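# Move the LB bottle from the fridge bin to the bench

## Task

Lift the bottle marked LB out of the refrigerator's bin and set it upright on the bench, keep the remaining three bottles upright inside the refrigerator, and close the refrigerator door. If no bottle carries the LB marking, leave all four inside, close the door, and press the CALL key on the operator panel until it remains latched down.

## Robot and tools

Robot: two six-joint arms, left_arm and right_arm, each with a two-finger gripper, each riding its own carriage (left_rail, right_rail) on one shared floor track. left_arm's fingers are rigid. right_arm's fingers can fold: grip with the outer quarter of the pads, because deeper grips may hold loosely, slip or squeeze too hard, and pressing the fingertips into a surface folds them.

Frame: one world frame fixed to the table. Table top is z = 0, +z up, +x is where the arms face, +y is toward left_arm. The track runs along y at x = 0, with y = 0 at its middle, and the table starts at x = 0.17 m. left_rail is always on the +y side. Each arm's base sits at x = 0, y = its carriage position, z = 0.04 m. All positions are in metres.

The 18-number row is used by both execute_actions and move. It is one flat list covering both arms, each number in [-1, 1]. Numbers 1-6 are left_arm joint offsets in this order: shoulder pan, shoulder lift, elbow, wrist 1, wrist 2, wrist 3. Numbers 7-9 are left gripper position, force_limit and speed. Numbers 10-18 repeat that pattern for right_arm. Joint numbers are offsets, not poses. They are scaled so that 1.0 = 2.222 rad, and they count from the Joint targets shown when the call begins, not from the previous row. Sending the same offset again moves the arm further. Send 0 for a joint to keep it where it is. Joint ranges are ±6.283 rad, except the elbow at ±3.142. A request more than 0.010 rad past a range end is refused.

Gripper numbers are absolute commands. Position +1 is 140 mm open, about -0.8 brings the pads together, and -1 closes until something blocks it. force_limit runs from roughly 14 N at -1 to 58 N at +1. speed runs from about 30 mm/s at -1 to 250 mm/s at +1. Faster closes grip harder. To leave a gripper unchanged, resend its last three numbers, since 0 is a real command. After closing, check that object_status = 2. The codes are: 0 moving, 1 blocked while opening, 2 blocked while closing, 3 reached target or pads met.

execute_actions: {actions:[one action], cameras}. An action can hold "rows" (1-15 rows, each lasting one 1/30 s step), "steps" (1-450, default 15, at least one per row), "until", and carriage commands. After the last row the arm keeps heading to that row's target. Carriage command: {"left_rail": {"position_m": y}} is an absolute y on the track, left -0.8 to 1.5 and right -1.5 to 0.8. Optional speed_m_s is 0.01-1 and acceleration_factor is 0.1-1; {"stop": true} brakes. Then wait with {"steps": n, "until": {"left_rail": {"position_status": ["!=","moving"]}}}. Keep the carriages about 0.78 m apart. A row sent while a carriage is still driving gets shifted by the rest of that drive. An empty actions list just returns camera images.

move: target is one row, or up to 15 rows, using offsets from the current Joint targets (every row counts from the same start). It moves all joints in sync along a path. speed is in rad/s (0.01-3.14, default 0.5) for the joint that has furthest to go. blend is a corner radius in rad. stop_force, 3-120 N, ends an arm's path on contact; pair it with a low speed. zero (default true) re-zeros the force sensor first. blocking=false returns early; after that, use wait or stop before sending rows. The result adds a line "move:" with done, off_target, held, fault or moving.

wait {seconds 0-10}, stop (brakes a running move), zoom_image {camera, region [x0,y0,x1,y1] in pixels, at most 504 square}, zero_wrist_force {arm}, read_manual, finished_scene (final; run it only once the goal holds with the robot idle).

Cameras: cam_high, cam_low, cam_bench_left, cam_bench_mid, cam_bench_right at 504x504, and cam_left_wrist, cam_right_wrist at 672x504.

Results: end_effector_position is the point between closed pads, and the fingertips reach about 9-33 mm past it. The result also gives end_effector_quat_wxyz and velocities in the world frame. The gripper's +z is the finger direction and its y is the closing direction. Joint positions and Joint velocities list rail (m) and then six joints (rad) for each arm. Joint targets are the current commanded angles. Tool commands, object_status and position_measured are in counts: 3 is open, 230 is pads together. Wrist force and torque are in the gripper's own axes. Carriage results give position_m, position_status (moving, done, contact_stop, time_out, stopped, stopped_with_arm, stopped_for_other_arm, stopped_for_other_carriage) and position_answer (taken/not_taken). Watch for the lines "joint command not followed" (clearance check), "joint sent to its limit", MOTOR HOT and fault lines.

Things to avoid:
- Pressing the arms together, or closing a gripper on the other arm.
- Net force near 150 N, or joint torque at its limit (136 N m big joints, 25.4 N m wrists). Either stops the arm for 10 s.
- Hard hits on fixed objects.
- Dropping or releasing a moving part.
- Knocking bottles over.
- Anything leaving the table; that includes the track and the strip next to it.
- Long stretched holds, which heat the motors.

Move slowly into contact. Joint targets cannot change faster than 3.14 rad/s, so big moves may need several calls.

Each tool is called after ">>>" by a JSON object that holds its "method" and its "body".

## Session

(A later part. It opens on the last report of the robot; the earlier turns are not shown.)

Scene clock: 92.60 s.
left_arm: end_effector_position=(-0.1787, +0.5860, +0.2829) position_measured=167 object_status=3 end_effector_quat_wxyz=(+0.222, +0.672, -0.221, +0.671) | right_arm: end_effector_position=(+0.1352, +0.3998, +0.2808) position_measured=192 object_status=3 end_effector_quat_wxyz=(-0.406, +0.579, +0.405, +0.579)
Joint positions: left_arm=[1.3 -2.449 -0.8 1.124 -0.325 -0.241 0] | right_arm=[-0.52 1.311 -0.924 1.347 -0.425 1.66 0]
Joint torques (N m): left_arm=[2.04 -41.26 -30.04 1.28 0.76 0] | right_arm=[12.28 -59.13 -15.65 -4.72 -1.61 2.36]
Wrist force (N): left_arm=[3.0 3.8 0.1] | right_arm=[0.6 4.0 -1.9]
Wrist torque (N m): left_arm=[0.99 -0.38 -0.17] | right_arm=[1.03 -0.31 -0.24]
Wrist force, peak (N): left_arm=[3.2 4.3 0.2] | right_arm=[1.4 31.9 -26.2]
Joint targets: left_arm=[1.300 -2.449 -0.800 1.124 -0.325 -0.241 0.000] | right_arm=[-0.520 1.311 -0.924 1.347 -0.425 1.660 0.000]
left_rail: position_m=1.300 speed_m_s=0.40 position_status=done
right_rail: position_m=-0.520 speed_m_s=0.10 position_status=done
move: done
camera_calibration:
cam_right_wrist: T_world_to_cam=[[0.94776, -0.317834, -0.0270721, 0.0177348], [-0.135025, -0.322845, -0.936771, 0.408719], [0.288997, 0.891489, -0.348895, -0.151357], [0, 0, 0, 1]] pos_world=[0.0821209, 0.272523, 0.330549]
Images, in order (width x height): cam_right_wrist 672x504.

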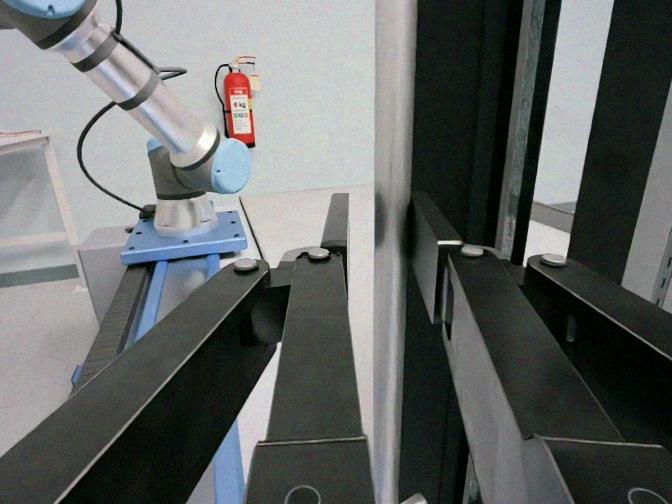

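>>> {"method": "execute_actions", "body": {"actions": [{"right_rail": {"position_m": -0.53, "speed_m_s": 0.03}, "steps": 60, "until": {"right_rail": {"position_status": ["!=", "moving"]}}}]}}

>>> {"method": "move", "body": {"target": [[0,0,0,0,0,0,-0.3,-1,-1,-0.0085,-0.0727,0.1203,-0.0476,-0.1263,0,-0.5,-1,-1],[0,0,0,0,0,0,-0.3,-1,-1,-0.0379,-0.1418,0.2247,-0.0829,-0.2736,0,-0.5,-1,-1]], "speed": 0.15, "blend": 0.03, "stop_force": 60, "cameras": ["cam_right_wrist","cam_high"]}}

Scene clock: 93.53 s.
left_arm: end_effector_position=(-0.1787, +0.5860, +0.2829) position_measured=167 object_status=3 end_effector_quat_wxyz=(+0.222, +0.672, -0.221, +0.671) | right_arm: end_effector_position=(+0.1352, +0.3898, +0.2808) position_measured=192 object_status=3 end_effector_quat_wxyz=(-0.406, +0.579, +0.405, +0.579)
Joint positions: left_arm=[1.3 -2.449 -0.8 1.124 -0.325 -0.241 0] | right_arm=[-0.53 1.311 -0.924 1.347 -0.425 1.66 0]
Joint torques (N m): left_arm=[2.8 -41.31 -30.88 1.31 0.91 0.07] | right_arm=[10.39 -57.06 -16.54 -3.41 -0.65 2.33]
Wrist force (N): left_arm=[3.0 4.2 -0.1] | right_arm=[0.1 4.0 -2.3]
Wrist torque (N m): left_arm=[1.09 -0.38 -0.17] | right_arm=[1.11 -0.18 -0.24]
Wrist force, peak (N): left_arm=[3.2 4.2 0.1] | right_arm=[1.0 4.3 -2.9]
Joint targets: left_arm=[1.300 -2.449 -0.800 1.124 -0.325 -0.241 0.000] | right_arm=[-0.530 1.311 -0.924 1.347 -0.425 1.660 0.000]
Tool commands: left_gripper/position=-0.3 left_gripper/force_limit=-1.0 left_gripper/speed=-1.0 right_gripper/position=-0.5 right_gripper/force_limit=-1.0 right_gripper/speed=-1.0
left_rail: position_m=1.300 speed_m_s=0.40 position_status=done
right_rail: position_m=-0.530 speed_m_s=0.03 position_status=done

Scene clock: 98.53 s.
left_arm: end_effector_position=(-0.1787, +0.5860, +0.2829) position_measured=167 object_status=3 end_effector_quat_wxyz=(+0.222, +0.672, -0.221, +0.671) | right_arm: end_effector_position=(-0.0242, +0.2550, +0.2807) position_measured=192 object_status=3 end_effector_quat_wxyz=(+0.542, -0.454, -0.542, -0.455)
Joint positions: left_arm=[1.3 -2.449 -0.8 1.124 -0.325 -0.241 0] | right_arm=[-0.53 1.227 -1.239 1.847 -0.609 1.052 0]
Joint torques (N m): left_arm=[2.48 -40.08 -30.08 1.38 0.77 -0.18] | right_arm=[-13.29 -43.74 -13.38 -4.56 -1.45 2.25]
Wrist force (N): left_arm=[2.8 4.2 -0.1] | right_arm=[0.3 3.8 -2.0]
Wrist torque (N m): left_arm=[1.07 -0.36 -0.17] | right_arm=[1.05 -0.24 -0.23]
Wrist force, peak (N): left_arm=[3.3 4.3 0.1] | right_arm=[0.7 4.3 -2.0]
Joint targets: left_arm=[1.300 -2.449 -0.800 1.124 -0.325 -0.241 0.000] | right_arm=[-0.530 1.227 -1.239 1.847 -0.609 1.052 0.000]
left_rail: position_m=1.300 speed_m_s=0.40 position_status=done
right_rail: position_m=-0.530 speed_m_s=0.03 position_status=done
move: done
camera_calibration:
cam_right_wrist: T_world_to_cam=[[0.979692, 0.198729, -0.0266447, -0.00823165], [0.0449332, -0.347106, -0.936749, 0.350869], [-0.195408, 0.916528, -0.348987, 0.00571271], [0, 0, 0, 1]] pos_world=[-0.00658486, 0.118189, 0.33045]
Images, in order (width x height): cam_high 504x504, cam_right_wrist 672x504.

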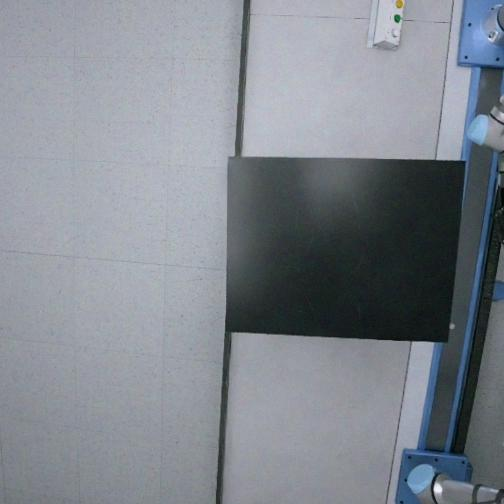

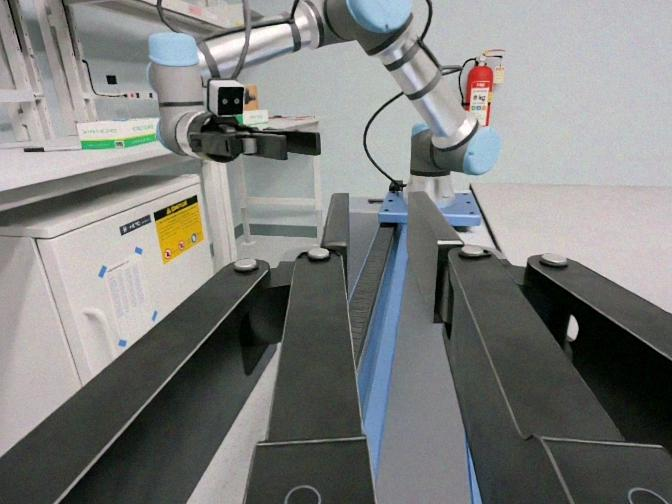

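>>> {"method": "move", "body": {"target": [0,0,0,0,0,0,-0.3,-1,-1,0.0514,0.1663,-0.2694,0.1031,0.4049,0,-0.3,-1,-1], "speed": 0.5, "cameras": ["cam_right_wrist"]}}

>>> {"method": "zoom_image", "body": {"camera": "cam_right_wrist", "region": [260, 80, 480, 300]}}

Scene clock: 102.87 s.
left_arm: end_effector_position=(-0.1787, +0.5860, +0.2829) position_measured=167 object_status=3 end_effector_quat_wxyz=(+0.222, +0.672, -0.221, +0.671) | right_arm: end_effector_position=(+0.1941, +0.3772, +0.2825) position_measured=167 object_status=3 end_effector_quat_wxyz=(-0.327, +0.627, +0.326, +0.627)
Joint positions: left_arm=[1.3 -2.449 -0.8 1.124 -0.325 -0.241 0] | right_arm=[-0.53 1.341 -0.869 1.248 -0.38 1.952 0]
Joint torques (N m): left_arm=[2.71 -40.21 -29.92 1.46 0.89 0.05] | right_arm=[13.45 -45.37 -28.96 0.04 1.7 2.11]
Wrist force (N): left_arm=[2.9 4.1 0.2] | right_arm=[0.4 4.2 -2.1]
Wrist torque (N m): left_arm=[1.06 -0.39 -0.17] | right_arm=[1.14 -0.24 -0.24]
Wrist force, peak (N): left_arm=[3.1 4.4 0.0] | right_arm=[0.6 4.3 -2.1]
Joint targets: left_arm=[1.300 -2.449 -0.800 1.124 -0.325 -0.241 0.000] | right_arm=[-0.530 1.341 -0.869 1.248 -0.380 1.952 0.000]
left_rail: position_m=1.300 speed_m_s=0.40 position_status=done
right_rail: position_m=-0.530 speed_m_s=0.03 position_status=done
move: done
camera_calibration:
cam_right_wrist: T_world_to_cam=[[0.833216, -0.552272, -0.0273086, 0.0656025], [-0.214216, -0.27687, -0.936725, 0.408962], [0.509767, 0.786345, -0.348999, -0.1508], [0, 0, 0, 1]] pos_world=[0.109818, 0.268041, 0.332248]
Images, in order (width x height): cam_right_wrist 672x504.

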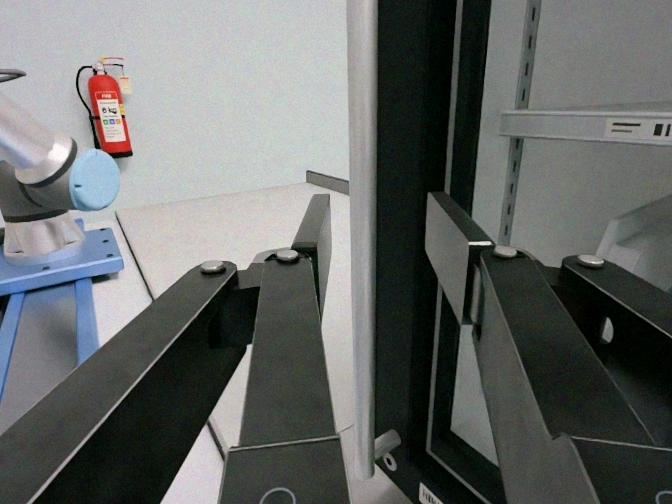

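Scaled by 2.291 from the camera's 672x504 image, which has a finer 960x720 frame.

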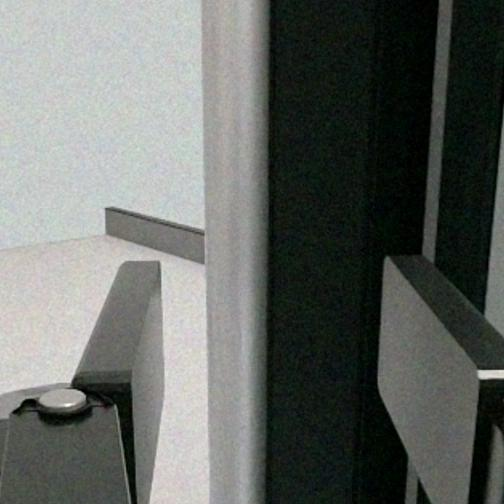

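>>> {"method": "move", "body": {"target": [[0,0,0,0,0,0,-0.3,-1,-1,0,0,0,0,0,0,-0.44,-1,-1],[0,0,0,0,0,0,-0.3,-1,-1,-0.0128,0.0399,-0.0689,0.0291,-0.0128,0,-0.44,-1,-1]], "speed": 0.12, "cameras": ["cam_right_wrist"]}}

>>> {"method": "zoom_image", "body": {"camera": "cam_right_wrist", "region": [260, 150, 500, 390]}}

Scene clock: 106.03 s.
left_arm: end_effector_position=(-0.1787, +0.5860, +0.2829) position_measured=167 object_status=3 end_effector_quat_wxyz=(+0.222, +0.672, -0.221, +0.671) | right_arm: end_effector_position=(+0.2218, +0.4115, +0.2807) position_measured=185 object_status=3 end_effector_quat_wxyz=(-0.327, +0.627, +0.326, +0.627)
Joint positions: left_arm=[1.3 -2.449 -0.8 1.124 -0.325 -0.241 0] | right_arm=[-0.53 1.313 -0.781 1.095 -0.315 1.924 0]
Joint torques (N m): left_arm=[1.36 -40.58 -30.04 1.35 0.66 -0.19] | right_arm=[-23.94 -47.1 -28.78 -0.42 0.87 2.07]
Wrist force (N): left_arm=[3.0 4.1 0.0] | right_arm=[0.9 -3.4 -8.6]
Wrist torque (N m): left_arm=[1.07 -0.39 -0.17] | right_arm=[1.38 -0.21 -0.22]
Wrist force, peak (N): left_arm=[3.2 4.5 0.1] | right_arm=[0.9 -3.4 -8.6]
Joint targets: left_arm=[1.300 -2.449 -0.800 1.124 -0.325 -0.241 0.000] | right_arm=[-0.530 1.313 -0.780 1.095 -0.315 1.924 0.000]
left_rail: position_m=1.300 speed_m_s=0.40 position_status=done
right_rail: position_m=-0.530 speed_m_s=0.03 position_status=done
move: done
camera_calibration:
cam_right_wrist: T_world_to_cam=[[0.833291, -0.552165, -0.0271855, 0.0613326], [-0.214187, -0.277121, -0.936658, 0.422757], [0.509656, 0.786332, -0.349189, -0.192438], [0, 0, 0, 1]] pos_world=[0.137519, 0.302341, 0.330448]
Images, in order (width x height): cam_right_wrist 672x504.

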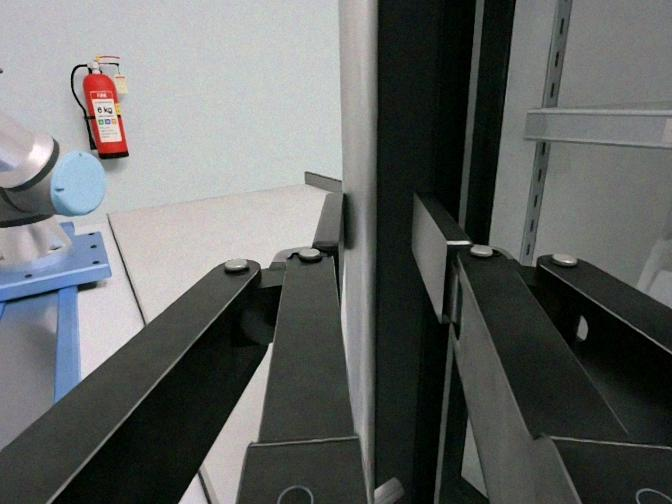

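Scaled by 2.100 from the camera's 672x504 image, which has a finer 960x720 frame.

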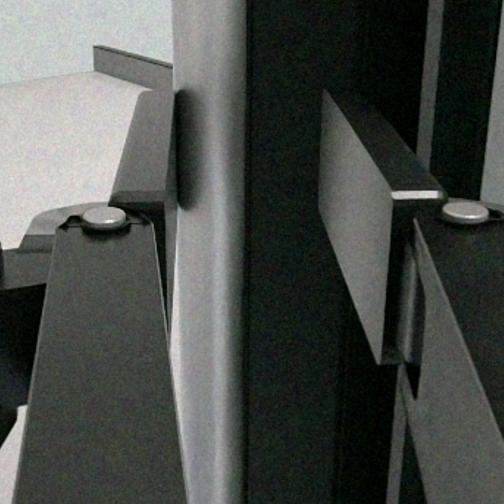

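>>> {"method": "execute_actions", "body": {"actions": [{"rows": [[0,0,0,0,0,0,-0.3,-1,-1,0,0,0,0,0,0,-1,-0.2,-1]], "steps": 75}], "cameras": ["cam_right_wrist"]}}

>>> {"method": "zoom_image", "body": {"camera": "cam_right_wrist", "region": [260, 150, 500, 390]}}

Scene clock: 109.00 s.
left_arm: end_effector_position=(-0.1787, +0.5860, +0.2829) position_measured=167 object_status=3 end_effector_quat_wxyz=(+0.222, +0.672, -0.221, +0.671) | right_arm: end_effector_position=(+0.2217, +0.4116, +0.2807) position_measured=193 object_status=2 end_effector_quat_wxyz=(-0.327, +0.627, +0.327, +0.627)
Joint positions: left_arm=[1.3 -2.449 -0.8 1.124 -0.325 -0.241 0] | right_arm=[-0.53 1.313 -0.78 1.095 -0.315 1.923 0]
Joint torques (N m): left_arm=[2.03 -40.94 -30.71 1.09 0.63 -0.12] | right_arm=[-54.43 -55.3 -15.28 -0.6 11.22 1.99]
Wrist force (N): left_arm=[3.0 3.9 0.1] | right_arm=[0.8 -37.8 -7.7]
Wrist torque (N m): left_arm=[1.03 -0.39 -0.17] | right_arm=[1.91 -0.26 -0.21]
Wrist force, peak (N): left_arm=[3.2 4.3 0.1] | right_arm=[0.7 -37.8 -7.7]
Joint targets: left_arm=[1.300 -2.449 -0.800 1.124 -0.325 -0.241 0.000] | right_arm=[-0.530 1.313 -0.780 1.095 -0.315 1.924 0.000]
left_rail: position_m=1.300 speed_m_s=0.40 position_status=done
right_rail: position_m=-0.530 speed_m_s=0.03 position_status=done
camera_calibration:
cam_right_wrist: T_world_to_cam=[[0.833566, -0.551753, -0.0271382, 0.0612093], [-0.21402, -0.277263, -0.936654, 0.422804], [0.509278, 0.786571, -0.349203, -0.192535], [0, 0, 0, 1]] pos_world=[0.13752, 0.302442, 0.330449]
Images, in order (width x height): cam_right_wrist 672x504.

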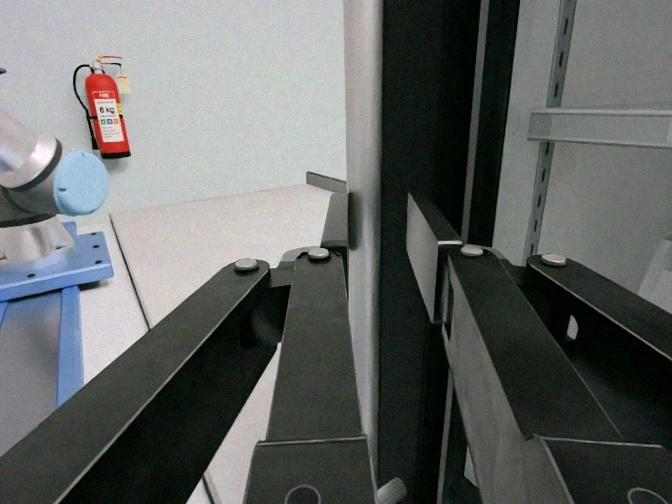

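Scaled by 2.100 from the camera's 672x504 image, which has a finer 960x720 frame.

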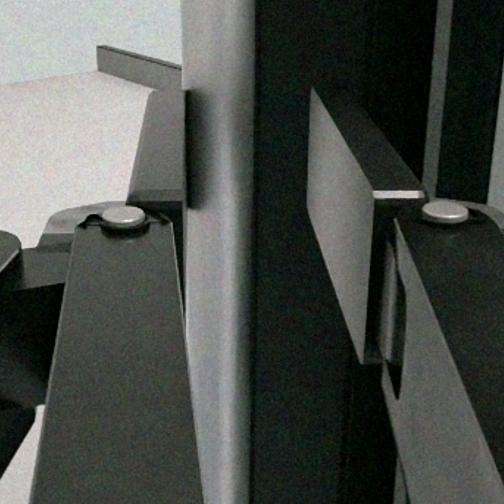

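>>> {"method": "move", "body": {"target": [0,0,0,0,0,0,-0.3,-1,-1,0.0032,0.0031,-0.0057,0.0026,0.0032,0,-1,-0.2,-1], "speed": 0.1}}

>>> {"method": "execute_actions", "body": {"actions": [{"rows": [[0,0,0,0,0,0,-0.3,-1,-1,0,0,0,0,0,0,-0.98,-0.2,-1]], "steps": 60}], "cameras": ["cam_right_wrist"]}}

>>> {"method": "zoom_image", "body": {"camera": "cam_right_wrist", "region": [260, 150, 500, 390]}}

Scene clock: 111.00 s.
left_arm: end_effector_position=(-0.1787, +0.5860, +0.2829) position_measured=167 object_status=3 end_effector_quat_wxyz=(+0.222, +0.672, -0.221, +0.671) | right_arm: end_effector_position=(+0.2174, +0.4146, +0.2807) position_measured=208 object_status=0 end_effector_quat_wxyz=(-0.327, +0.627, +0.327, +0.627)
Joint positions: left_arm=[1.3 -2.449 -0.8 1.124 -0.325 -0.241 0] | right_arm=[-0.53 1.32 -0.774 1.082 -0.309 1.93 0]
Joint torques (N m): left_arm=[2.64 -41.17 -29.37 1.22 0.66 -0.28] | right_arm=[-31.76 -51.03 -29.02 0.32 11.24 1.89]
Wrist force (N): left_arm=[3.0 4.1 0.2] | right_arm=[-1.5 -36.0 -5.6]
Wrist torque (N m): left_arm=[1.05 -0.39 -0.17] | right_arm=[1.89 -0.22 -0.23]
Wrist force, peak (N): left_arm=[2.8 4.5 0.0] | right_arm=[1.6 -37.7 -8.1]
Joint targets: left_arm=[1.300 -2.449 -0.800 1.124 -0.325 -0.241 0.000] | right_arm=[-0.530 1.320 -0.774 1.082 -0.309 1.931 0.000]
left_rail: position_m=1.300 speed_m_s=0.40 position_status=done
right_rail: position_m=-0.530 speed_m_s=0.03 position_status=done
move: done

Scene clock: 113.20 s.
left_arm: end_effector_position=(-0.1787, +0.5860, +0.2829) position_measured=167 object_status=3 end_effector_quat_wxyz=(+0.222, +0.672, -0.221, +0.671) | right_arm: end_effector_position=(+0.2176, +0.4146, +0.2807) position_measured=208 object_status=2 end_effector_quat_wxyz=(-0.327, +0.627, +0.326, +0.627)
Joint positions: left_arm=[1.3 -2.449 -0.8 1.124 -0.325 -0.241 0] | right_arm=[-0.53 1.32 -0.774 1.082 -0.309 1.93 0]
Joint torques (N m): left_arm=[2.51 -41.21 -29.34 1.24 0.73 -0.09] | right_arm=[-55.78 -53.52 -27.62 0.53 11.26 2.03]
Wrist force (N): left_arm=[3.1 4.2 0.0] | right_arm=[-1.4 -37.2 -6.4]
Wrist torque (N m): left_arm=[1.07 -0.42 -0.17] | right_arm=[1.82 -0.21 -0.23]
Wrist force, peak (N): left_arm=[3.1 4.5 0.2] | right_arm=[-1.4 -37.2 -6.4]
Joint targets: left_arm=[1.300 -2.449 -0.800 1.124 -0.325 -0.241 0.000] | right_arm=[-0.530 1.320 -0.774 1.082 -0.309 1.931 0.000]
left_rail: position_m=1.300 speed_m_s=0.40 position_status=done
right_rail: position_m=-0.530 speed_m_s=0.03 position_status=done
camera_calibration:
cam_right_wrist: T_world_to_cam=[[0.833493, -0.551859, -0.0272368, 0.0663852], [-0.214124, -0.277171, -0.936657, 0.422696], [0.509353, 0.786529, -0.349187, -0.192679], [0, 0, 0, 1]] pos_world=[0.13332, 0.305342, 0.330448]
Images, in order (width x height): cam_right_wrist 672x504.

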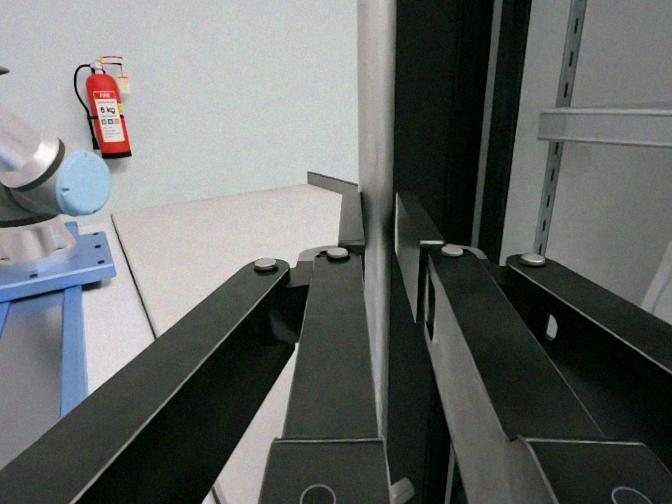

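Scaled by 2.100 from the camera's 672x504 image, which has a finer 960x720 frame.

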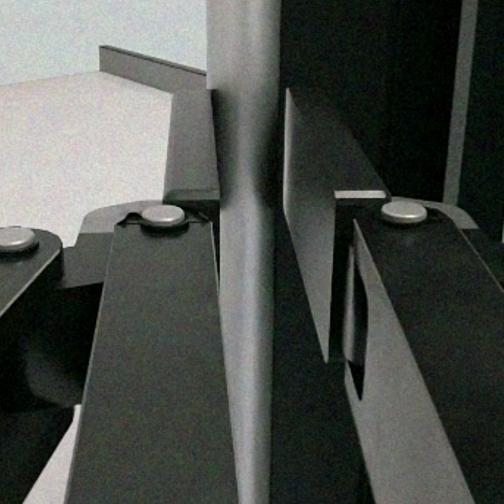

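>>> {"method": "move", "body": {"target": [0,0,0,0,0,0,-0.3,-1,-1,0.0008,-0.0793,0.1395,-0.0602,-0.1171,0,-0.98,-0.2,-1], "speed": 0.1, "cameras": ["cam_right_wrist"]}}

>>> {"method": "zoom_image", "body": {"camera": "cam_right_wrist", "region": [260, 150, 500, 390]}}

Scene clock: 117.27 s.
left_arm: end_effector_position=(-0.1787, +0.5860, +0.2829) position_measured=167 object_status=3 end_effector_quat_wxyz=(+0.222, +0.672, -0.221, +0.671) | right_arm: end_effector_position=(+0.1257, +0.3784, +0.2807) position_measured=231 object_status=3 end_effector_quat_wxyz=(-0.406, +0.579, +0.405, +0.579)
Joint positions: left_arm=[1.3 -2.449 -0.8 1.124 -0.325 -0.241 0] | right_arm=[-0.53 1.322 -0.95 1.392 -0.443 1.671 0]
Joint torques (N m): left_arm=[2.79 -41.09 -30.01 1.08 0.74 -0.18] | right_arm=[13.99 -58.39 -15.18 -4.74 -1.25 1.87]
Wrist force (N): left_arm=[3.1 4.3 0.2] | right_arm=[-1.4 5.5 0.7]
Wrist torque (N m): left_arm=[1.10 -0.41 -0.17] | right_arm=[1.43 0.14 -0.24]
Wrist force, peak (N): left_arm=[3.2 4.3 0.1] | right_arm=[-1.8 -37.0 -6.4]
Joint targets: left_arm=[1.300 -2.449 -0.800 1.124 -0.325 -0.241 0.000] | right_arm=[-0.530 1.322 -0.950 1.392 -0.443 1.671 0.000]
left_rail: position_m=1.300 speed_m_s=0.40 position_status=done
right_rail: position_m=-0.530 speed_m_s=0.03 position_status=done
move: done
camera_calibration:
cam_right_wrist: T_world_to_cam=[[0.947785, -0.317761, -0.0270333, 0.0199957], [-0.135032, -0.323073, -0.936691, 0.400452], [0.28891, 0.891433, -0.349112, -0.129447], [0, 0, 0, 1]] pos_world=[0.0725211, 0.251123, 0.330449]
Images, in order (width x height): cam_right_wrist 672x504.

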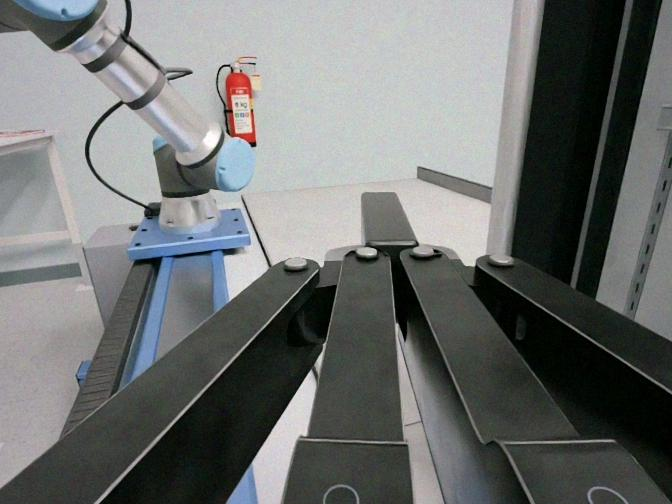

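Scaled by 2.100 from the camera's 672x504 image, which has a finer 960x720 frame.

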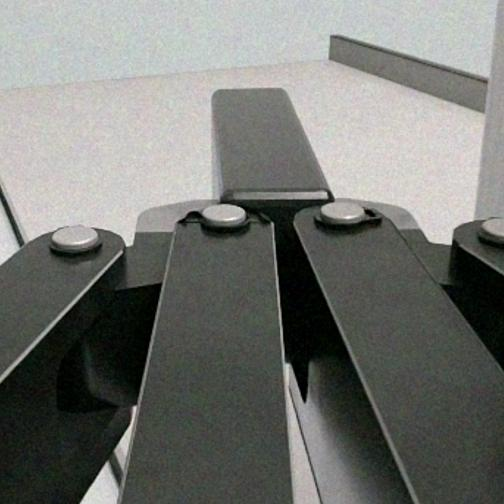

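>>> {"method": "move", "body": {"target": [0,0,0,0,0,0,-0.3,-1,-1,-0.1280,-0.1070,0.1710,-0.0640,-0.1673,0,-0.35,-1,0], "speed": 0.4}}

>>> {"method": "execute_actions", "body": {"actions": [{"right_rail": {"position_m": -0.45, "speed_m_s": 0.1}, "steps": 100, "until": {"right_rail": {"position_status": ["!=", "moving"]}}}], "cameras": ["cam_right_wrist"]}}

>>> {"method": "zoom_image", "body": {"camera": "cam_right_wrist", "region": [260, 80, 480, 300]}}

Scene clock: 120.20 s.
left_arm: end_effector_position=(-0.1787, +0.5860, +0.2829) position_measured=167 object_status=3 end_effector_quat_wxyz=(+0.222, +0.672, -0.221, +0.671) | right_arm: end_effector_position=(+0.2129, +0.2568, +0.2807) position_measured=173 object_status=3 end_effector_quat_wxyz=(-0.431, +0.561, +0.430, +0.561)
Joint positions: left_arm=[1.3 -2.449 -0.8 1.124 -0.325 -0.241 0] | right_arm=[-0.53 1.037 -1.187 1.772 -0.585 1.299 0]
Joint torques (N m): left_arm=[2.36 -40.36 -30.68 1.22 0.79 -0.21] | right_arm=[-15.24 -46.75 -14.22 -4.72 -1.59 1.57]
Wrist force (N): left_arm=[2.9 4.0 0.2] | right_arm=[-1.5 5.5 1.3]
Wrist torque (N m): left_arm=[1.04 -0.37 -0.17] | right_arm=[1.43 0.18 -0.22]
Wrist force, peak (N): left_arm=[3.3 4.2 0.1] | right_arm=[-2.1 6.8 0.5]
Joint targets: left_arm=[1.300 -2.449 -0.800 1.124 -0.325 -0.241 0.000] | right_arm=[-0.530 1.037 -1.188 1.772 -0.585 1.299 0.000]
left_rail: position_m=1.300 speed_m_s=0.40 position_status=done
right_rail: position_m=-0.530 speed_m_s=0.03 position_status=done
move: done

Scene clock: 121.43 s.
left_arm: end_effector_position=(-0.1787, +0.5860, +0.2829) position_measured=167 object_status=3 end_effector_quat_wxyz=(+0.222, +0.672, -0.221, +0.671) | right_arm: end_effector_position=(+0.2129, +0.3368, +0.2807) position_measured=173 object_status=3 end_effector_quat_wxyz=(-0.431, +0.561, +0.430, +0.561)
Joint positions: left_arm=[1.3 -2.449 -0.8 1.124 -0.325 -0.241 0] | right_arm=[-0.45 1.037 -1.188 1.772 -0.585 1.299 0]
Joint torques (N m): left_arm=[2.01 -41.23 -29.74 1.23 0.68 -0.15] | right_arm=[-13.39 -42.63 -17.95 -3.72 -1.13 1.73]
Wrist force (N): left_arm=[2.8 4.1 0.2] | right_arm=[-1.8 5.3 1.2]
Wrist torque (N m): left_arm=[1.05 -0.36 -0.17] | right_arm=[1.38 0.24 -0.22]
Wrist force, peak (N): left_arm=[3.1 4.3 0.0] | right_arm=[-1.5 6.0 0.5]
Joint targets: left_arm=[1.300 -2.449 -0.800 1.124 -0.325 -0.241 0.000] | right_arm=[-0.450 1.037 -1.188 1.772 -0.585 1.299 0.000]
Tool commands: left_gripper/position=-0.3 left_gripper/force_limit=-1.0 left_gripper/speed=-1.0 right_gripper/position=-0.35 right_gripper/force_limit=-1.0 right_gripper/speed=+0.0
left_rail: position_m=1.300 speed_m_s=0.40 position_status=done
right_rail: position_m=-0.450 speed_m_s=0.10 position_status=done
camera_calibration:
cam_right_wrist: T_world_to_cam=[[0.971915, -0.233788, -0.0269087, -0.109411], [-0.106212, -0.333741, -0.936662, 0.396124], [0.21, 0.913214, -0.349199, -0.108077], [0, 0, 0, 1]] pos_world=[0.171107, 0.205321, 0.33035]
Images, in order (width x height): cam_right_wrist 672x504.

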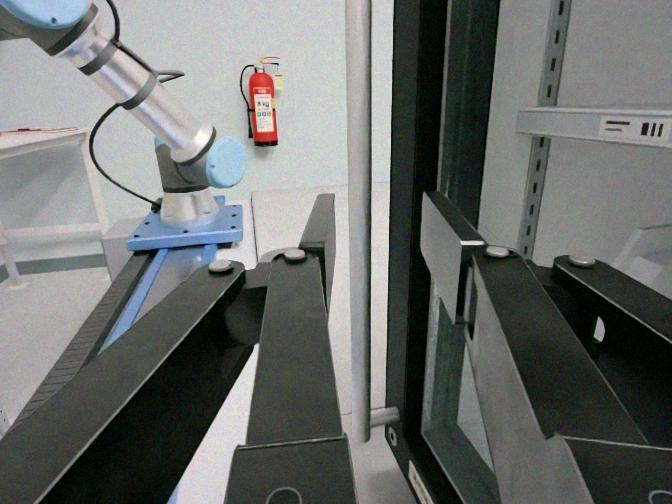

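Scaled by 2.291 from the camera's 672x504 image, which has a finer 960x720 frame.

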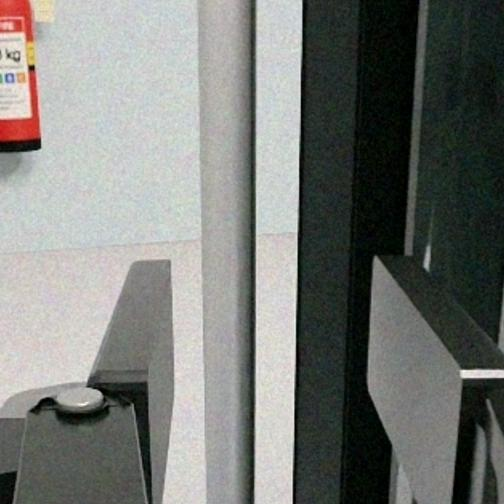

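>>> {"method": "move", "body": {"target": [0,0,0,0,0,0,-0.3,-1,-1,0.0203,0.0516,-0.0796,0.0280,0.0203,0,-0.45,-1,-0.5], "speed": 0.2, "cameras": ["cam_right_wrist"]}}

>>> {"method": "zoom_image", "body": {"camera": "cam_right_wrist", "region": [260, 100, 500, 340]}}

Scene clock: 132.67 s.
left_arm: end_effector_position=(-0.1787, +0.5860, +0.2829) position_measured=167 object_status=3 end_effector_quat_wxyz=(+0.222, +0.672, -0.221, +0.671) | right_arm: end_effector_position=(+0.2145, +0.3497, +0.2807) position_measured=186 object_status=3 end_effector_quat_wxyz=(-0.430, +0.561, +0.430, +0.561)
Joint positions: left_arm=[1.3 -2.449 -0.8 1.124 -0.325 -0.241 0] | right_arm=[-0.45 1.048 -1.161 1.731 -0.569 1.31 0]
Joint torques (N m): left_arm=[1.67 -41.23 -32.15 1.14 0.59 -0.54] | right_arm=[0.39 -39.25 -20.48 -2.45 0.31 0.3]
Wrist force (N): left_arm=[3.2 4.2 0.4] | right_arm=[-1.5 5.6 1.5]
Wrist torque (N m): left_arm=[1.08 -0.42 -0.17] | right_arm=[1.44 0.17 -0.22]
Wrist force, peak (N): left_arm=[3.2 4.5 0.0] | right_arm=[1.9 7.0 4.8]
Joint targets: left_arm=[1.300 -2.449 -0.800 1.124 -0.325 -0.241 0.000] | right_arm=[-0.450 1.048 -1.161 1.731 -0.569 1.310 0.000]
Tool commands: left_gripper/position=-0.3 left_gripper/force_limit=-1.0 left_gripper/speed=-1.0 right_gripper/position=-0.45098 right_gripper/force_limit=-1.0 right_gripper/speed=-0.498039
FORCE FAULT: contact force on the right arm reached its limit, and that arm stopped for 10 seconds. The contact can be on any part of that arm, not only on its tool. That arm's remaining commands of this call were not run. That arm's target is now where it stood when the stop ended, not its last command. That arm accepts commands again.
left_rail: position_m=1.300 speed_m_s=0.40 position_status=done
right_rail: position_m=-0.450 speed_m_s=0.10 position_status=done
move: fault (right_arm); right_arm: the elbow is farthest, 0.136 rad from its target
camera_calibration:
cam_right_wrist: T_world_to_cam=[[0.971773, -0.234345, -0.0271797, -0.107564], [-0.106901, -0.334705, -0.93624, 0.401031], [0.210306, 0.912719, -0.350309, -0.11986], [0, 0, 0, 1]] pos_world=[0.172606, 0.218418, 0.33055]
Images, in order (width x height): cam_right_wrist 672x504.

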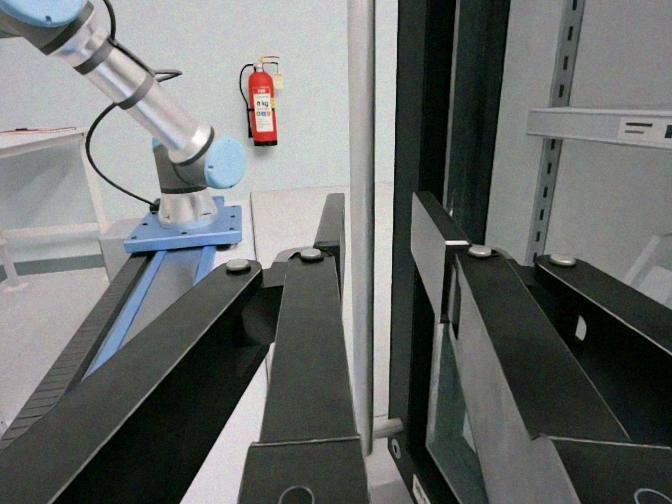

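Scaled by 2.100 from the camera's 672x504 image, which has a finer 960x720 frame.

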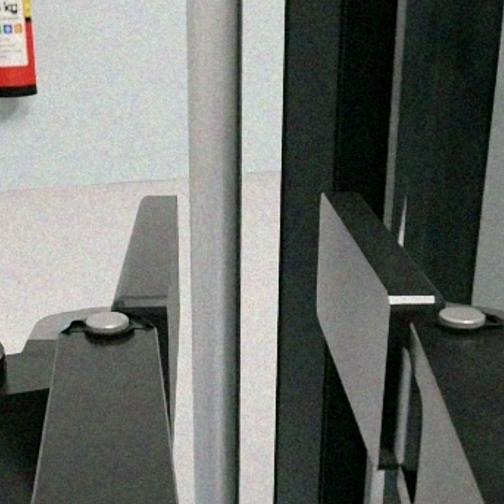

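>>> {"method": "move", "body": {"target": [0,0,0,0,0,0,-0.3,-1,-1,0.05,0,0,0,0.05,0,-0.45,-1,-0.5], "speed": 0.2}}

>>> {"method": "execute_actions", "body": {"actions": [{"right_rail": {"position_m": -0.50, "speed_m_s": 0.1}, "steps": 100, "until": {"right_rail": {"position_status": ["!=", "moving"]}}}]}}

>>> {"method": "move", "body": {"target": [0,0,0,0,0,0,-0.3,-1,-1,0.0869,0.0876,-0.1397,0.0516,0.2439,0,-0.4,-1,-0.5], "speed": 0.3, "cameras": ["cam_right_wrist"]}}

>>> {"method": "zoom_image", "body": {"camera": "cam_right_wrist", "region": [260, 100, 500, 340]}}

Scene clock: 135.90 s.
left_arm: end_effector_position=(-0.1787, +0.5860, +0.2829) position_measured=167 object_status=3 end_effector_quat_wxyz=(+0.222, +0.672, -0.221, +0.671) | right_arm: end_effector_position=(+0.1584, +0.3615, +0.2807) position_measured=186 object_status=3 end_effector_quat_wxyz=(-0.430, +0.561, +0.430, +0.561)
Joint positions: left_arm=[1.3 -2.449 -0.8 1.124 -0.325 -0.241 0] | right_arm=[-0.45 1.159 -1.161 1.731 -0.569 1.421 0]
Joint torques (N m): left_arm=[2.24 -41.21 -30.13 1.17 0.75 -0.58] | right_arm=[13.84 -37.45 -23.6 -2.46 1.79 0.24]
Wrist force (N): left_arm=[2.9 3.8 0.1] | right_arm=[-1.9 5.4 1.3]
Wrist torque (N m): left_arm=[1.00 -0.36 -0.17] | right_arm=[1.40 0.26 -0.22]
Wrist force, peak (N): left_arm=[3.2 4.2 0.2] | right_arm=[-1.8 7.0 1.5]
Joint targets: left_arm=[1.300 -2.449 -0.800 1.124 -0.325 -0.241 0.000] | right_arm=[-0.450 1.159 -1.161 1.731 -0.569 1.421 0.000]
left_rail: position_m=1.300 speed_m_s=0.40 position_status=done
right_rail: position_m=-0.450 speed_m_s=0.10 position_status=done
move: done

Scene clock: 136.83 s.
left_arm: end_effector_position=(-0.1787, +0.5860, +0.2829) position_measured=167 object_status=3 end_effector_quat_wxyz=(+0.222, +0.672, -0.221, +0.671) | right_arm: end_effector_position=(+0.1583, +0.3115, +0.2807) position_measured=186 object_status=3 end_effector_quat_wxyz=(-0.430, +0.561, +0.430, +0.561)
Joint positions: left_arm=[1.3 -2.449 -0.8 1.124 -0.325 -0.241 0] | right_arm=[-0.5 1.159 -1.161 1.731 -0.569 1.421 0]
Joint torques (N m): left_arm=[2.17 -41.26 -29.18 1.32 0.75 -0.28] | right_arm=[13.25 -37.37 -25.45 -2.44 1.91 0.38]
Wrist force (N): left_arm=[3.2 4.1 0.0] | right_arm=[-1.6 5.3 1.1]
Wrist torque (N m): left_arm=[1.06 -0.44 -0.17] | right_arm=[1.37 0.19 -0.22]
Wrist force, peak (N): left_arm=[3.1 4.4 -0.1] | right_arm=[-1.6 5.8 1.5]
Joint targets: left_arm=[1.300 -2.449 -0.800 1.124 -0.325 -0.241 0.000] | right_arm=[-0.500 1.159 -1.161 1.731 -0.569 1.421 0.000]
Tool commands: left_gripper/position=-0.3 left_gripper/force_limit=-1.0 left_gripper/speed=-1.0 right_gripper/position=-0.45 right_gripper/force_limit=-1.0 right_gripper/speed=-0.5
left_rail: position_m=1.300 speed_m_s=0.40 position_status=done
right_rail: position_m=-0.500 speed_m_s=0.10 position_status=done

Scene clock: 139.13 s.
left_arm: end_effector_position=(-0.1787, +0.5860, +0.2829) position_measured=167 object_status=3 end_effector_quat_wxyz=(+0.222, +0.672, -0.221, +0.671) | right_arm: end_effector_position=(+0.1772, +0.3635, +0.2805) position_measured=179 object_status=3 end_effector_quat_wxyz=(-0.327, +0.627, +0.326, +0.627)
Joint positions: left_arm=[1.3 -2.449 -0.8 1.124 -0.325 -0.241 0] | right_arm=[-0.5 1.352 -0.966 1.421 -0.455 1.963 0]
Joint torques (N m): left_arm=[2.84 -41.38 -29.82 1.27 0.84 -0.12] | right_arm=[14.35 -40.68 -27.95 -0.03 1.71 0.37]
Wrist force (N): left_arm=[2.9 4.2 0.1] | right_arm=[-1.5 5.9 1.6]
Wrist torque (N m): left_arm=[1.08 -0.37 -0.17] | right_arm=[1.50 0.15 -0.24]
Wrist force, peak (N): left_arm=[3.1 4.4 0.4] | right_arm=[-1.6 6.2 1.4]
Joint targets: left_arm=[1.300 -2.449 -0.800 1.124 -0.325 -0.241 0.000] | right_arm=[-0.500 1.352 -0.966 1.421 -0.455 1.963 0.000]
left_rail: position_m=1.300 speed_m_s=0.40 position_status=done
right_rail: position_m=-0.500 speed_m_s=0.10 position_status=done
move: done
camera_calibration:
cam_right_wrist: T_world_to_cam=[[0.833186, -0.552326, -0.0271414, 0.0720244], [-0.214274, -0.277208, -0.936612, 0.39973], [0.509792, 0.786188, -0.349315, -0.131967], [0, 0, 0, 1]] pos_world=[0.092918, 0.25434, 0.330249]
Images, in order (width x height): cam_right_wrist 672x504.

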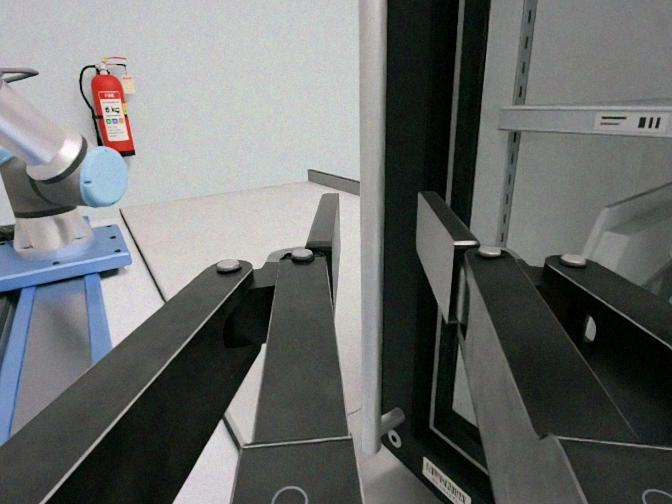

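Scaled by 2.100 from the camera's 672x504 image, which has a finer 960x720 frame.

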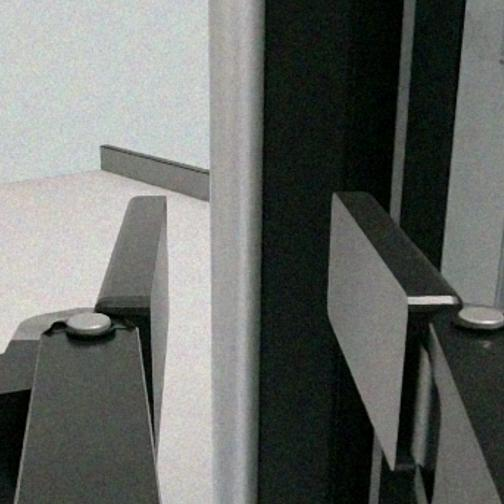

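>>> {"method": "move", "body": {"target": [[0,0,0,0,0,0,-0.3,-1,-1,0.0041,0.0035,-0.0059,0.0023,0.0041,0,-0.5,-1,-0.5],[0,0,0,0,0,0,-0.3,-1,-1,-0.0099,0.0512,-0.0894,0.0382,-0.0099,0,-0.5,-1,-0.5]], "speed": 0.15, "cameras": ["cam_right_wrist"]}}

>>> {"method": "zoom_image", "body": {"camera": "cam_right_wrist", "region": [260, 100, 500, 340]}}

Scene clock: 141.97 s.
left_arm: end_effector_position=(-0.1787, +0.5860, +0.2829) position_measured=167 object_status=3 end_effector_quat_wxyz=(+0.222, +0.672, -0.221, +0.671) | right_arm: end_effector_position=(+0.2028, +0.4134, +0.2813) position_measured=192 object_status=3 end_effector_quat_wxyz=(-0.327, +0.627, +0.326, +0.627)
Joint positions: left_arm=[1.3 -2.449 -0.8 1.124 -0.325 -0.241 0] | right_arm=[-0.5 1.33 -0.853 1.222 -0.37 1.941 0]
Joint torques (N m): left_arm=[1.43 -41.1 -30.63 1.25 0.78 -0.19] | right_arm=[-13.93 -45.32 -26.68 0.13 -1.64 0.31]
Wrist force (N): left_arm=[2.8 4.1 0.1] | right_arm=[-1.7 5.5 1.4]
Wrist torque (N m): left_arm=[1.06 -0.35 -0.17] | right_arm=[1.43 0.20 -0.24]
Wrist force, peak (N): left_arm=[3.1 4.4 0.1] | right_arm=[-1.8 6.2 0.8]
Joint targets: left_arm=[1.300 -2.449 -0.800 1.124 -0.325 -0.241 0.000] | right_arm=[-0.500 1.330 -0.853 1.222 -0.370 1.941 0.000]
left_rail: position_m=1.300 speed_m_s=0.40 position_status=done
right_rail: position_m=-0.500 speed_m_s=0.10 position_status=done
move: done
camera_calibration:
cam_right_wrist: T_world_to_cam=[[0.833186, -0.552326, -0.0271414, 0.0782776], [-0.214274, -0.277208, -0.936612, 0.419798], [0.509792, 0.786188, -0.349315, -0.183969], [0, 0, 0, 1]] pos_world=[0.118518, 0.30424, 0.331049]
Images, in order (width x height): cam_right_wrist 672x504.

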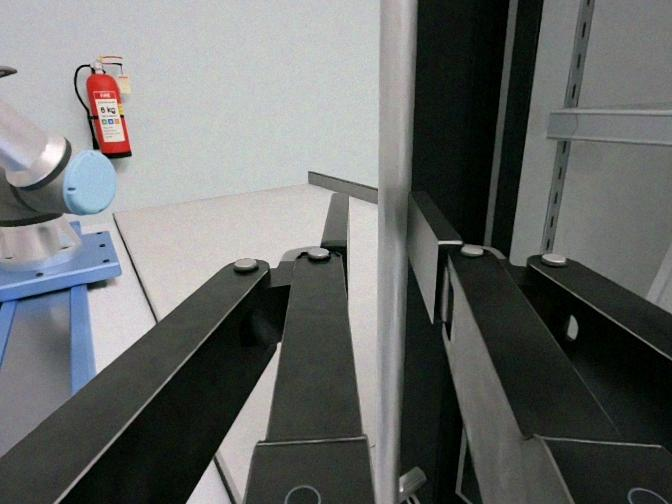

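Scaled by 2.100 from the camera's 672x504 image, which has a finer 960x720 frame.

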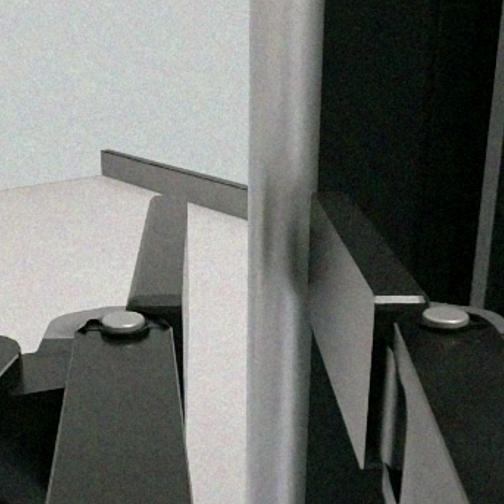

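>>> {"method": "move", "body": {"target": [0,0,0,0,0,0,-0.3,-1,-1,-0.0081,0.0216,-0.0375,0.0158,-0.0081,0,-0.5,-1,-0.5], "speed": 0.08, "stop_force": 10, "cameras": ["cam_right_wrist"]}}

>>> {"method": "zoom_image", "body": {"camera": "cam_right_wrist", "region": [260, 100, 500, 340]}}

Scene clock: 143.93 s.
left_arm: end_effector_position=(-0.1787, +0.5860, +0.2829) position_measured=167 object_status=3 end_effector_quat_wxyz=(+0.222, +0.672, -0.221, +0.671) | right_arm: end_effector_position=(+0.2074, +0.4186, +0.2811) position_measured=192 object_status=3 end_effector_quat_wxyz=(-0.326, +0.627, +0.326, +0.627)
Joint positions: left_arm=[1.3 -2.449 -0.8 1.124 -0.325 -0.241 0] | right_arm=[-0.5 1.325 -0.84 1.2 -0.36 1.936 0]
Joint torques (N m): left_arm=[1.49 -40.97 -30.08 1.18 0.71 -0.27] | right_arm=[19.26 -62.15 -17.49 -5.05 0 0.32]
Wrist force (N): left_arm=[3.0 4.2 0.1] | right_arm=[-2.8 11.3 0.1]
Wrist torque (N m): left_arm=[1.09 -0.40 -0.17] | right_arm=[1.28 0.19 -0.23]
Wrist force, peak (N): left_arm=[3.2 4.2 0.4] | right_arm=[-0.3 15.6 -8.7]
Joint targets: left_arm=[1.300 -2.449 -0.800 1.124 -0.325 -0.241 0.000] | right_arm=[-0.500 1.325 -0.840 1.200 -0.360 1.936 0.000]
left_rail: position_m=1.300 speed_m_s=0.40 position_status=done
right_rail: position_m=-0.500 speed_m_s=0.10 position_status=done
move: contact (right_arm); right_arm: the elbow is farthest, 0.061 rad from its target
camera_calibration:
cam_right_wrist: T_world_to_cam=[[0.833061, -0.552516, -0.0271117, 0.077376], [-0.21431, -0.277168, -0.936616, 0.42203], [0.50998, 0.786069, -0.349308, -0.19046], [0, 0, 0, 1]] pos_world=[0.123117, 0.30944, 0.330849]
Images, in order (width x height): cam_right_wrist 672x504.

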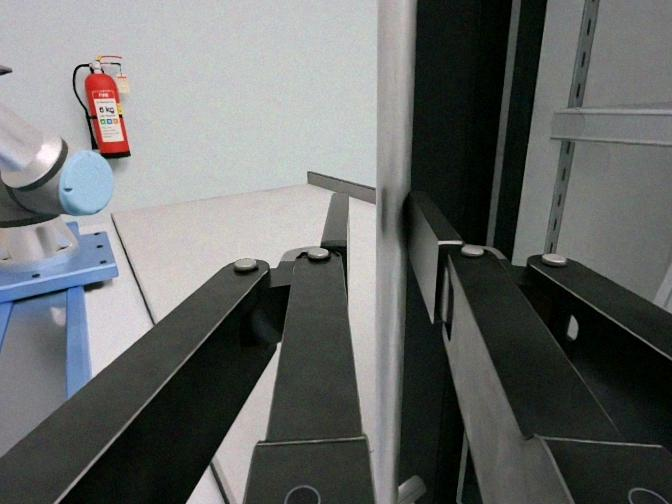

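Scaled by 2.100 from the camera's 672x504 image, which has a finer 960x720 frame.

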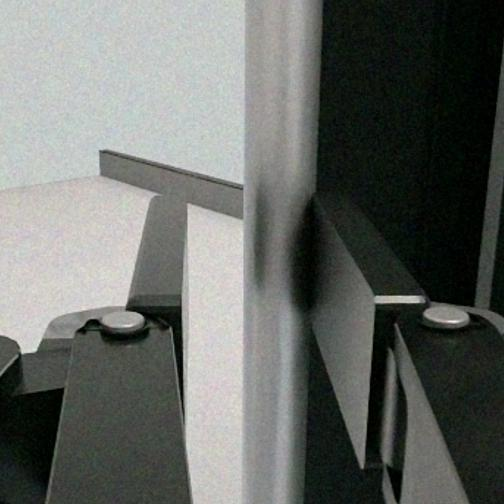

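>>> {"method": "move", "body": {"target": [0,0,0,0,0,0,-0.3,-1,-1,-0.0022,-0.0150,0.0274,-0.0124,-0.0023,0,-0.5,-1,-0.5], "speed": 0.08, "cameras": ["cam_right_wrist"]}}

>>> {"method": "zoom_image", "body": {"camera": "cam_right_wrist", "region": [260, 100, 500, 340]}}

Scene clock: 145.37 s.
left_arm: end_effector_position=(-0.1787, +0.5860, +0.2829) position_measured=167 object_status=3 end_effector_quat_wxyz=(+0.222, +0.672, -0.221, +0.671) | right_arm: end_effector_position=(+0.2070, +0.4043, +0.2803) position_measured=192 object_status=3 end_effector_quat_wxyz=(-0.327, +0.627, +0.326, +0.627)
Joint positions: left_arm=[1.3 -2.449 -0.8 1.124 -0.325 -0.241 0] | right_arm=[-0.5 1.32 -0.873 1.26 -0.388 1.931 0]
Joint torques (N m): left_arm=[3.61 -42 -30.17 1.21 0.84 -0.48] | right_arm=[-14.5 -61.93 -15.56 -4.58 -1.44 0.25]
Wrist force (N): left_arm=[3.0 4.2 -0.1] | right_arm=[-1.4 5.3 1.3]
Wrist torque (N m): left_arm=[1.08 -0.37 -0.17] | right_arm=[1.38 0.14 -0.23]
Wrist force, peak (N): left_arm=[3.0 4.4 0.0] | right_arm=[-2.7 11.7 -0.2]
Joint targets: left_arm=[1.300 -2.449 -0.800 1.124 -0.325 -0.241 0.000] | right_arm=[-0.500 1.320 -0.873 1.260 -0.388 1.931 0.000]
left_rail: position_m=1.300 speed_m_s=0.40 position_status=done
right_rail: position_m=-0.500 speed_m_s=0.10 position_status=done
move: done
camera_calibration:
cam_right_wrist: T_world_to_cam=[[0.833186, -0.552326, -0.0271414, 0.0697249], [-0.214274, -0.277208, -0.936612, 0.417238], [0.509792, 0.786188, -0.349315, -0.179305], [0, 0, 0, 1]] pos_world=[0.122718, 0.29514, 0.330049]
Images, in order (width x height): cam_right_wrist 672x504.

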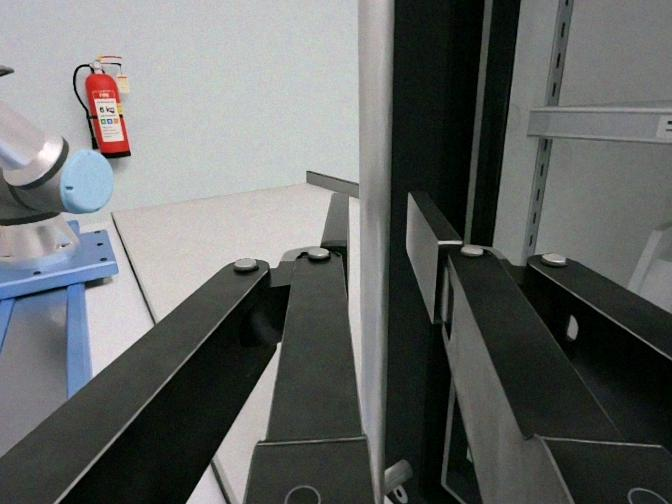

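Scaled by 2.100 from the camera's 672x504 image, which has a finer 960x720 frame.

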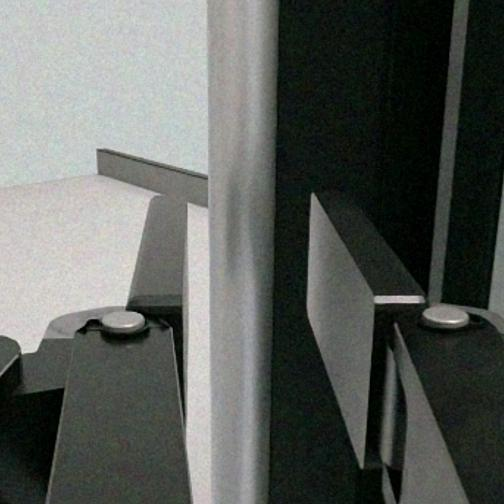

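>>> {"method": "move", "body": {"target": [0,0,0,0,0,0,-0.3,-1,-1,-0.0099,0.0392,-0.0698,0.0305,-0.0099,0,-0.5,-1,-0.5], "speed": 0.08, "stop_force": 10, "cameras": ["cam_right_wrist"]}}

>>> {"method": "zoom_image", "body": {"camera": "cam_right_wrist", "region": [260, 100, 500, 340]}}

Scene clock: 148.90 s.
left_arm: end_effector_position=(-0.1787, +0.5860, +0.2829) position_measured=167 object_status=3 end_effector_quat_wxyz=(+0.222, +0.672, -0.221, +0.671) | right_arm: end_effector_position=(+0.2304, +0.4378, +0.2804) position_measured=192 object_status=3 end_effector_quat_wxyz=(-0.327, +0.627, +0.326, +0.627)
Joint positions: left_arm=[1.3 -2.449 -0.8 1.124 -0.325 -0.241 0] | right_arm=[-0.5 1.299 -0.788 1.11 -0.322 1.91 0]
Joint torques (N m): left_arm=[2.51 -40.81 -30.7 1.25 0.87 -0.45] | right_arm=[10.89 -63.45 -18.27 -4.69 2.3 0.36]
Wrist force (N): left_arm=[3.2 4.1 0.0] | right_arm=[-2.6 1.9 1.4]
Wrist torque (N m): left_arm=[1.06 -0.43 -0.18] | right_arm=[1.56 0.23 -0.20]
Wrist force, peak (N): left_arm=[2.9 4.5 0.0] | right_arm=[-0.2 2.6 -10.0]
Joint targets: left_arm=[1.300 -2.449 -0.800 1.124 -0.325 -0.241 0.000] | right_arm=[-0.500 1.299 -0.788 1.110 -0.322 1.910 0.000]
left_rail: position_m=1.300 speed_m_s=0.40 position_status=done
right_rail: position_m=-0.500 speed_m_s=0.10 position_status=done
move: contact (right_arm)
camera_calibration:
cam_right_wrist: T_world_to_cam=[[0.83321, -0.552289, -0.0271859, 0.0686777], [-0.214234, -0.277098, -0.936654, 0.431576], [0.50977, 0.786253, -0.3492, -0.217515], [0, 0, 0, 1]] pos_world=[0.146118, 0.328541, 0.330148]
Images, in order (width x height): cam_right_wrist 672x504.

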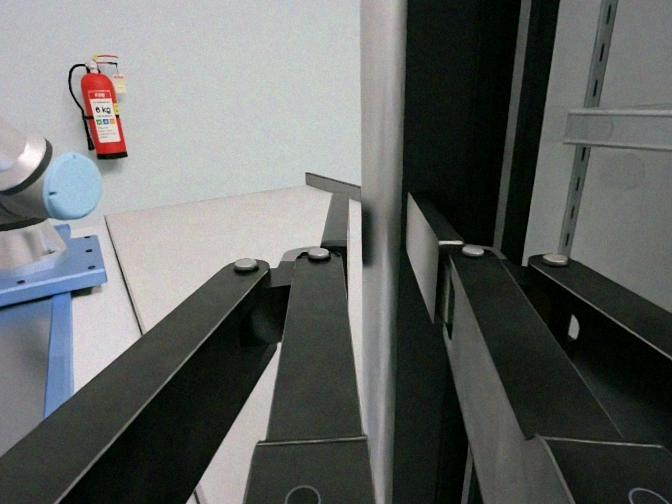

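Scaled by 2.100 from the camera's 672x504 image, which has a finer 960x720 frame.

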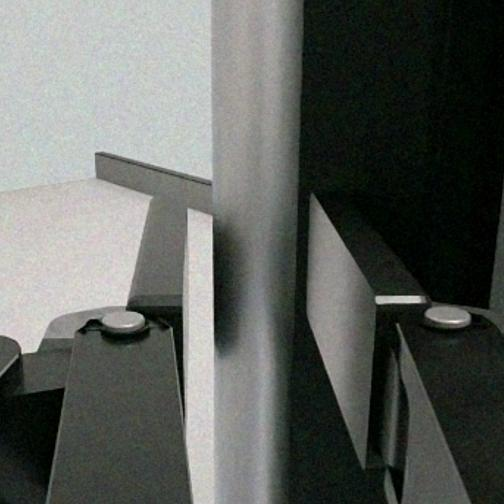

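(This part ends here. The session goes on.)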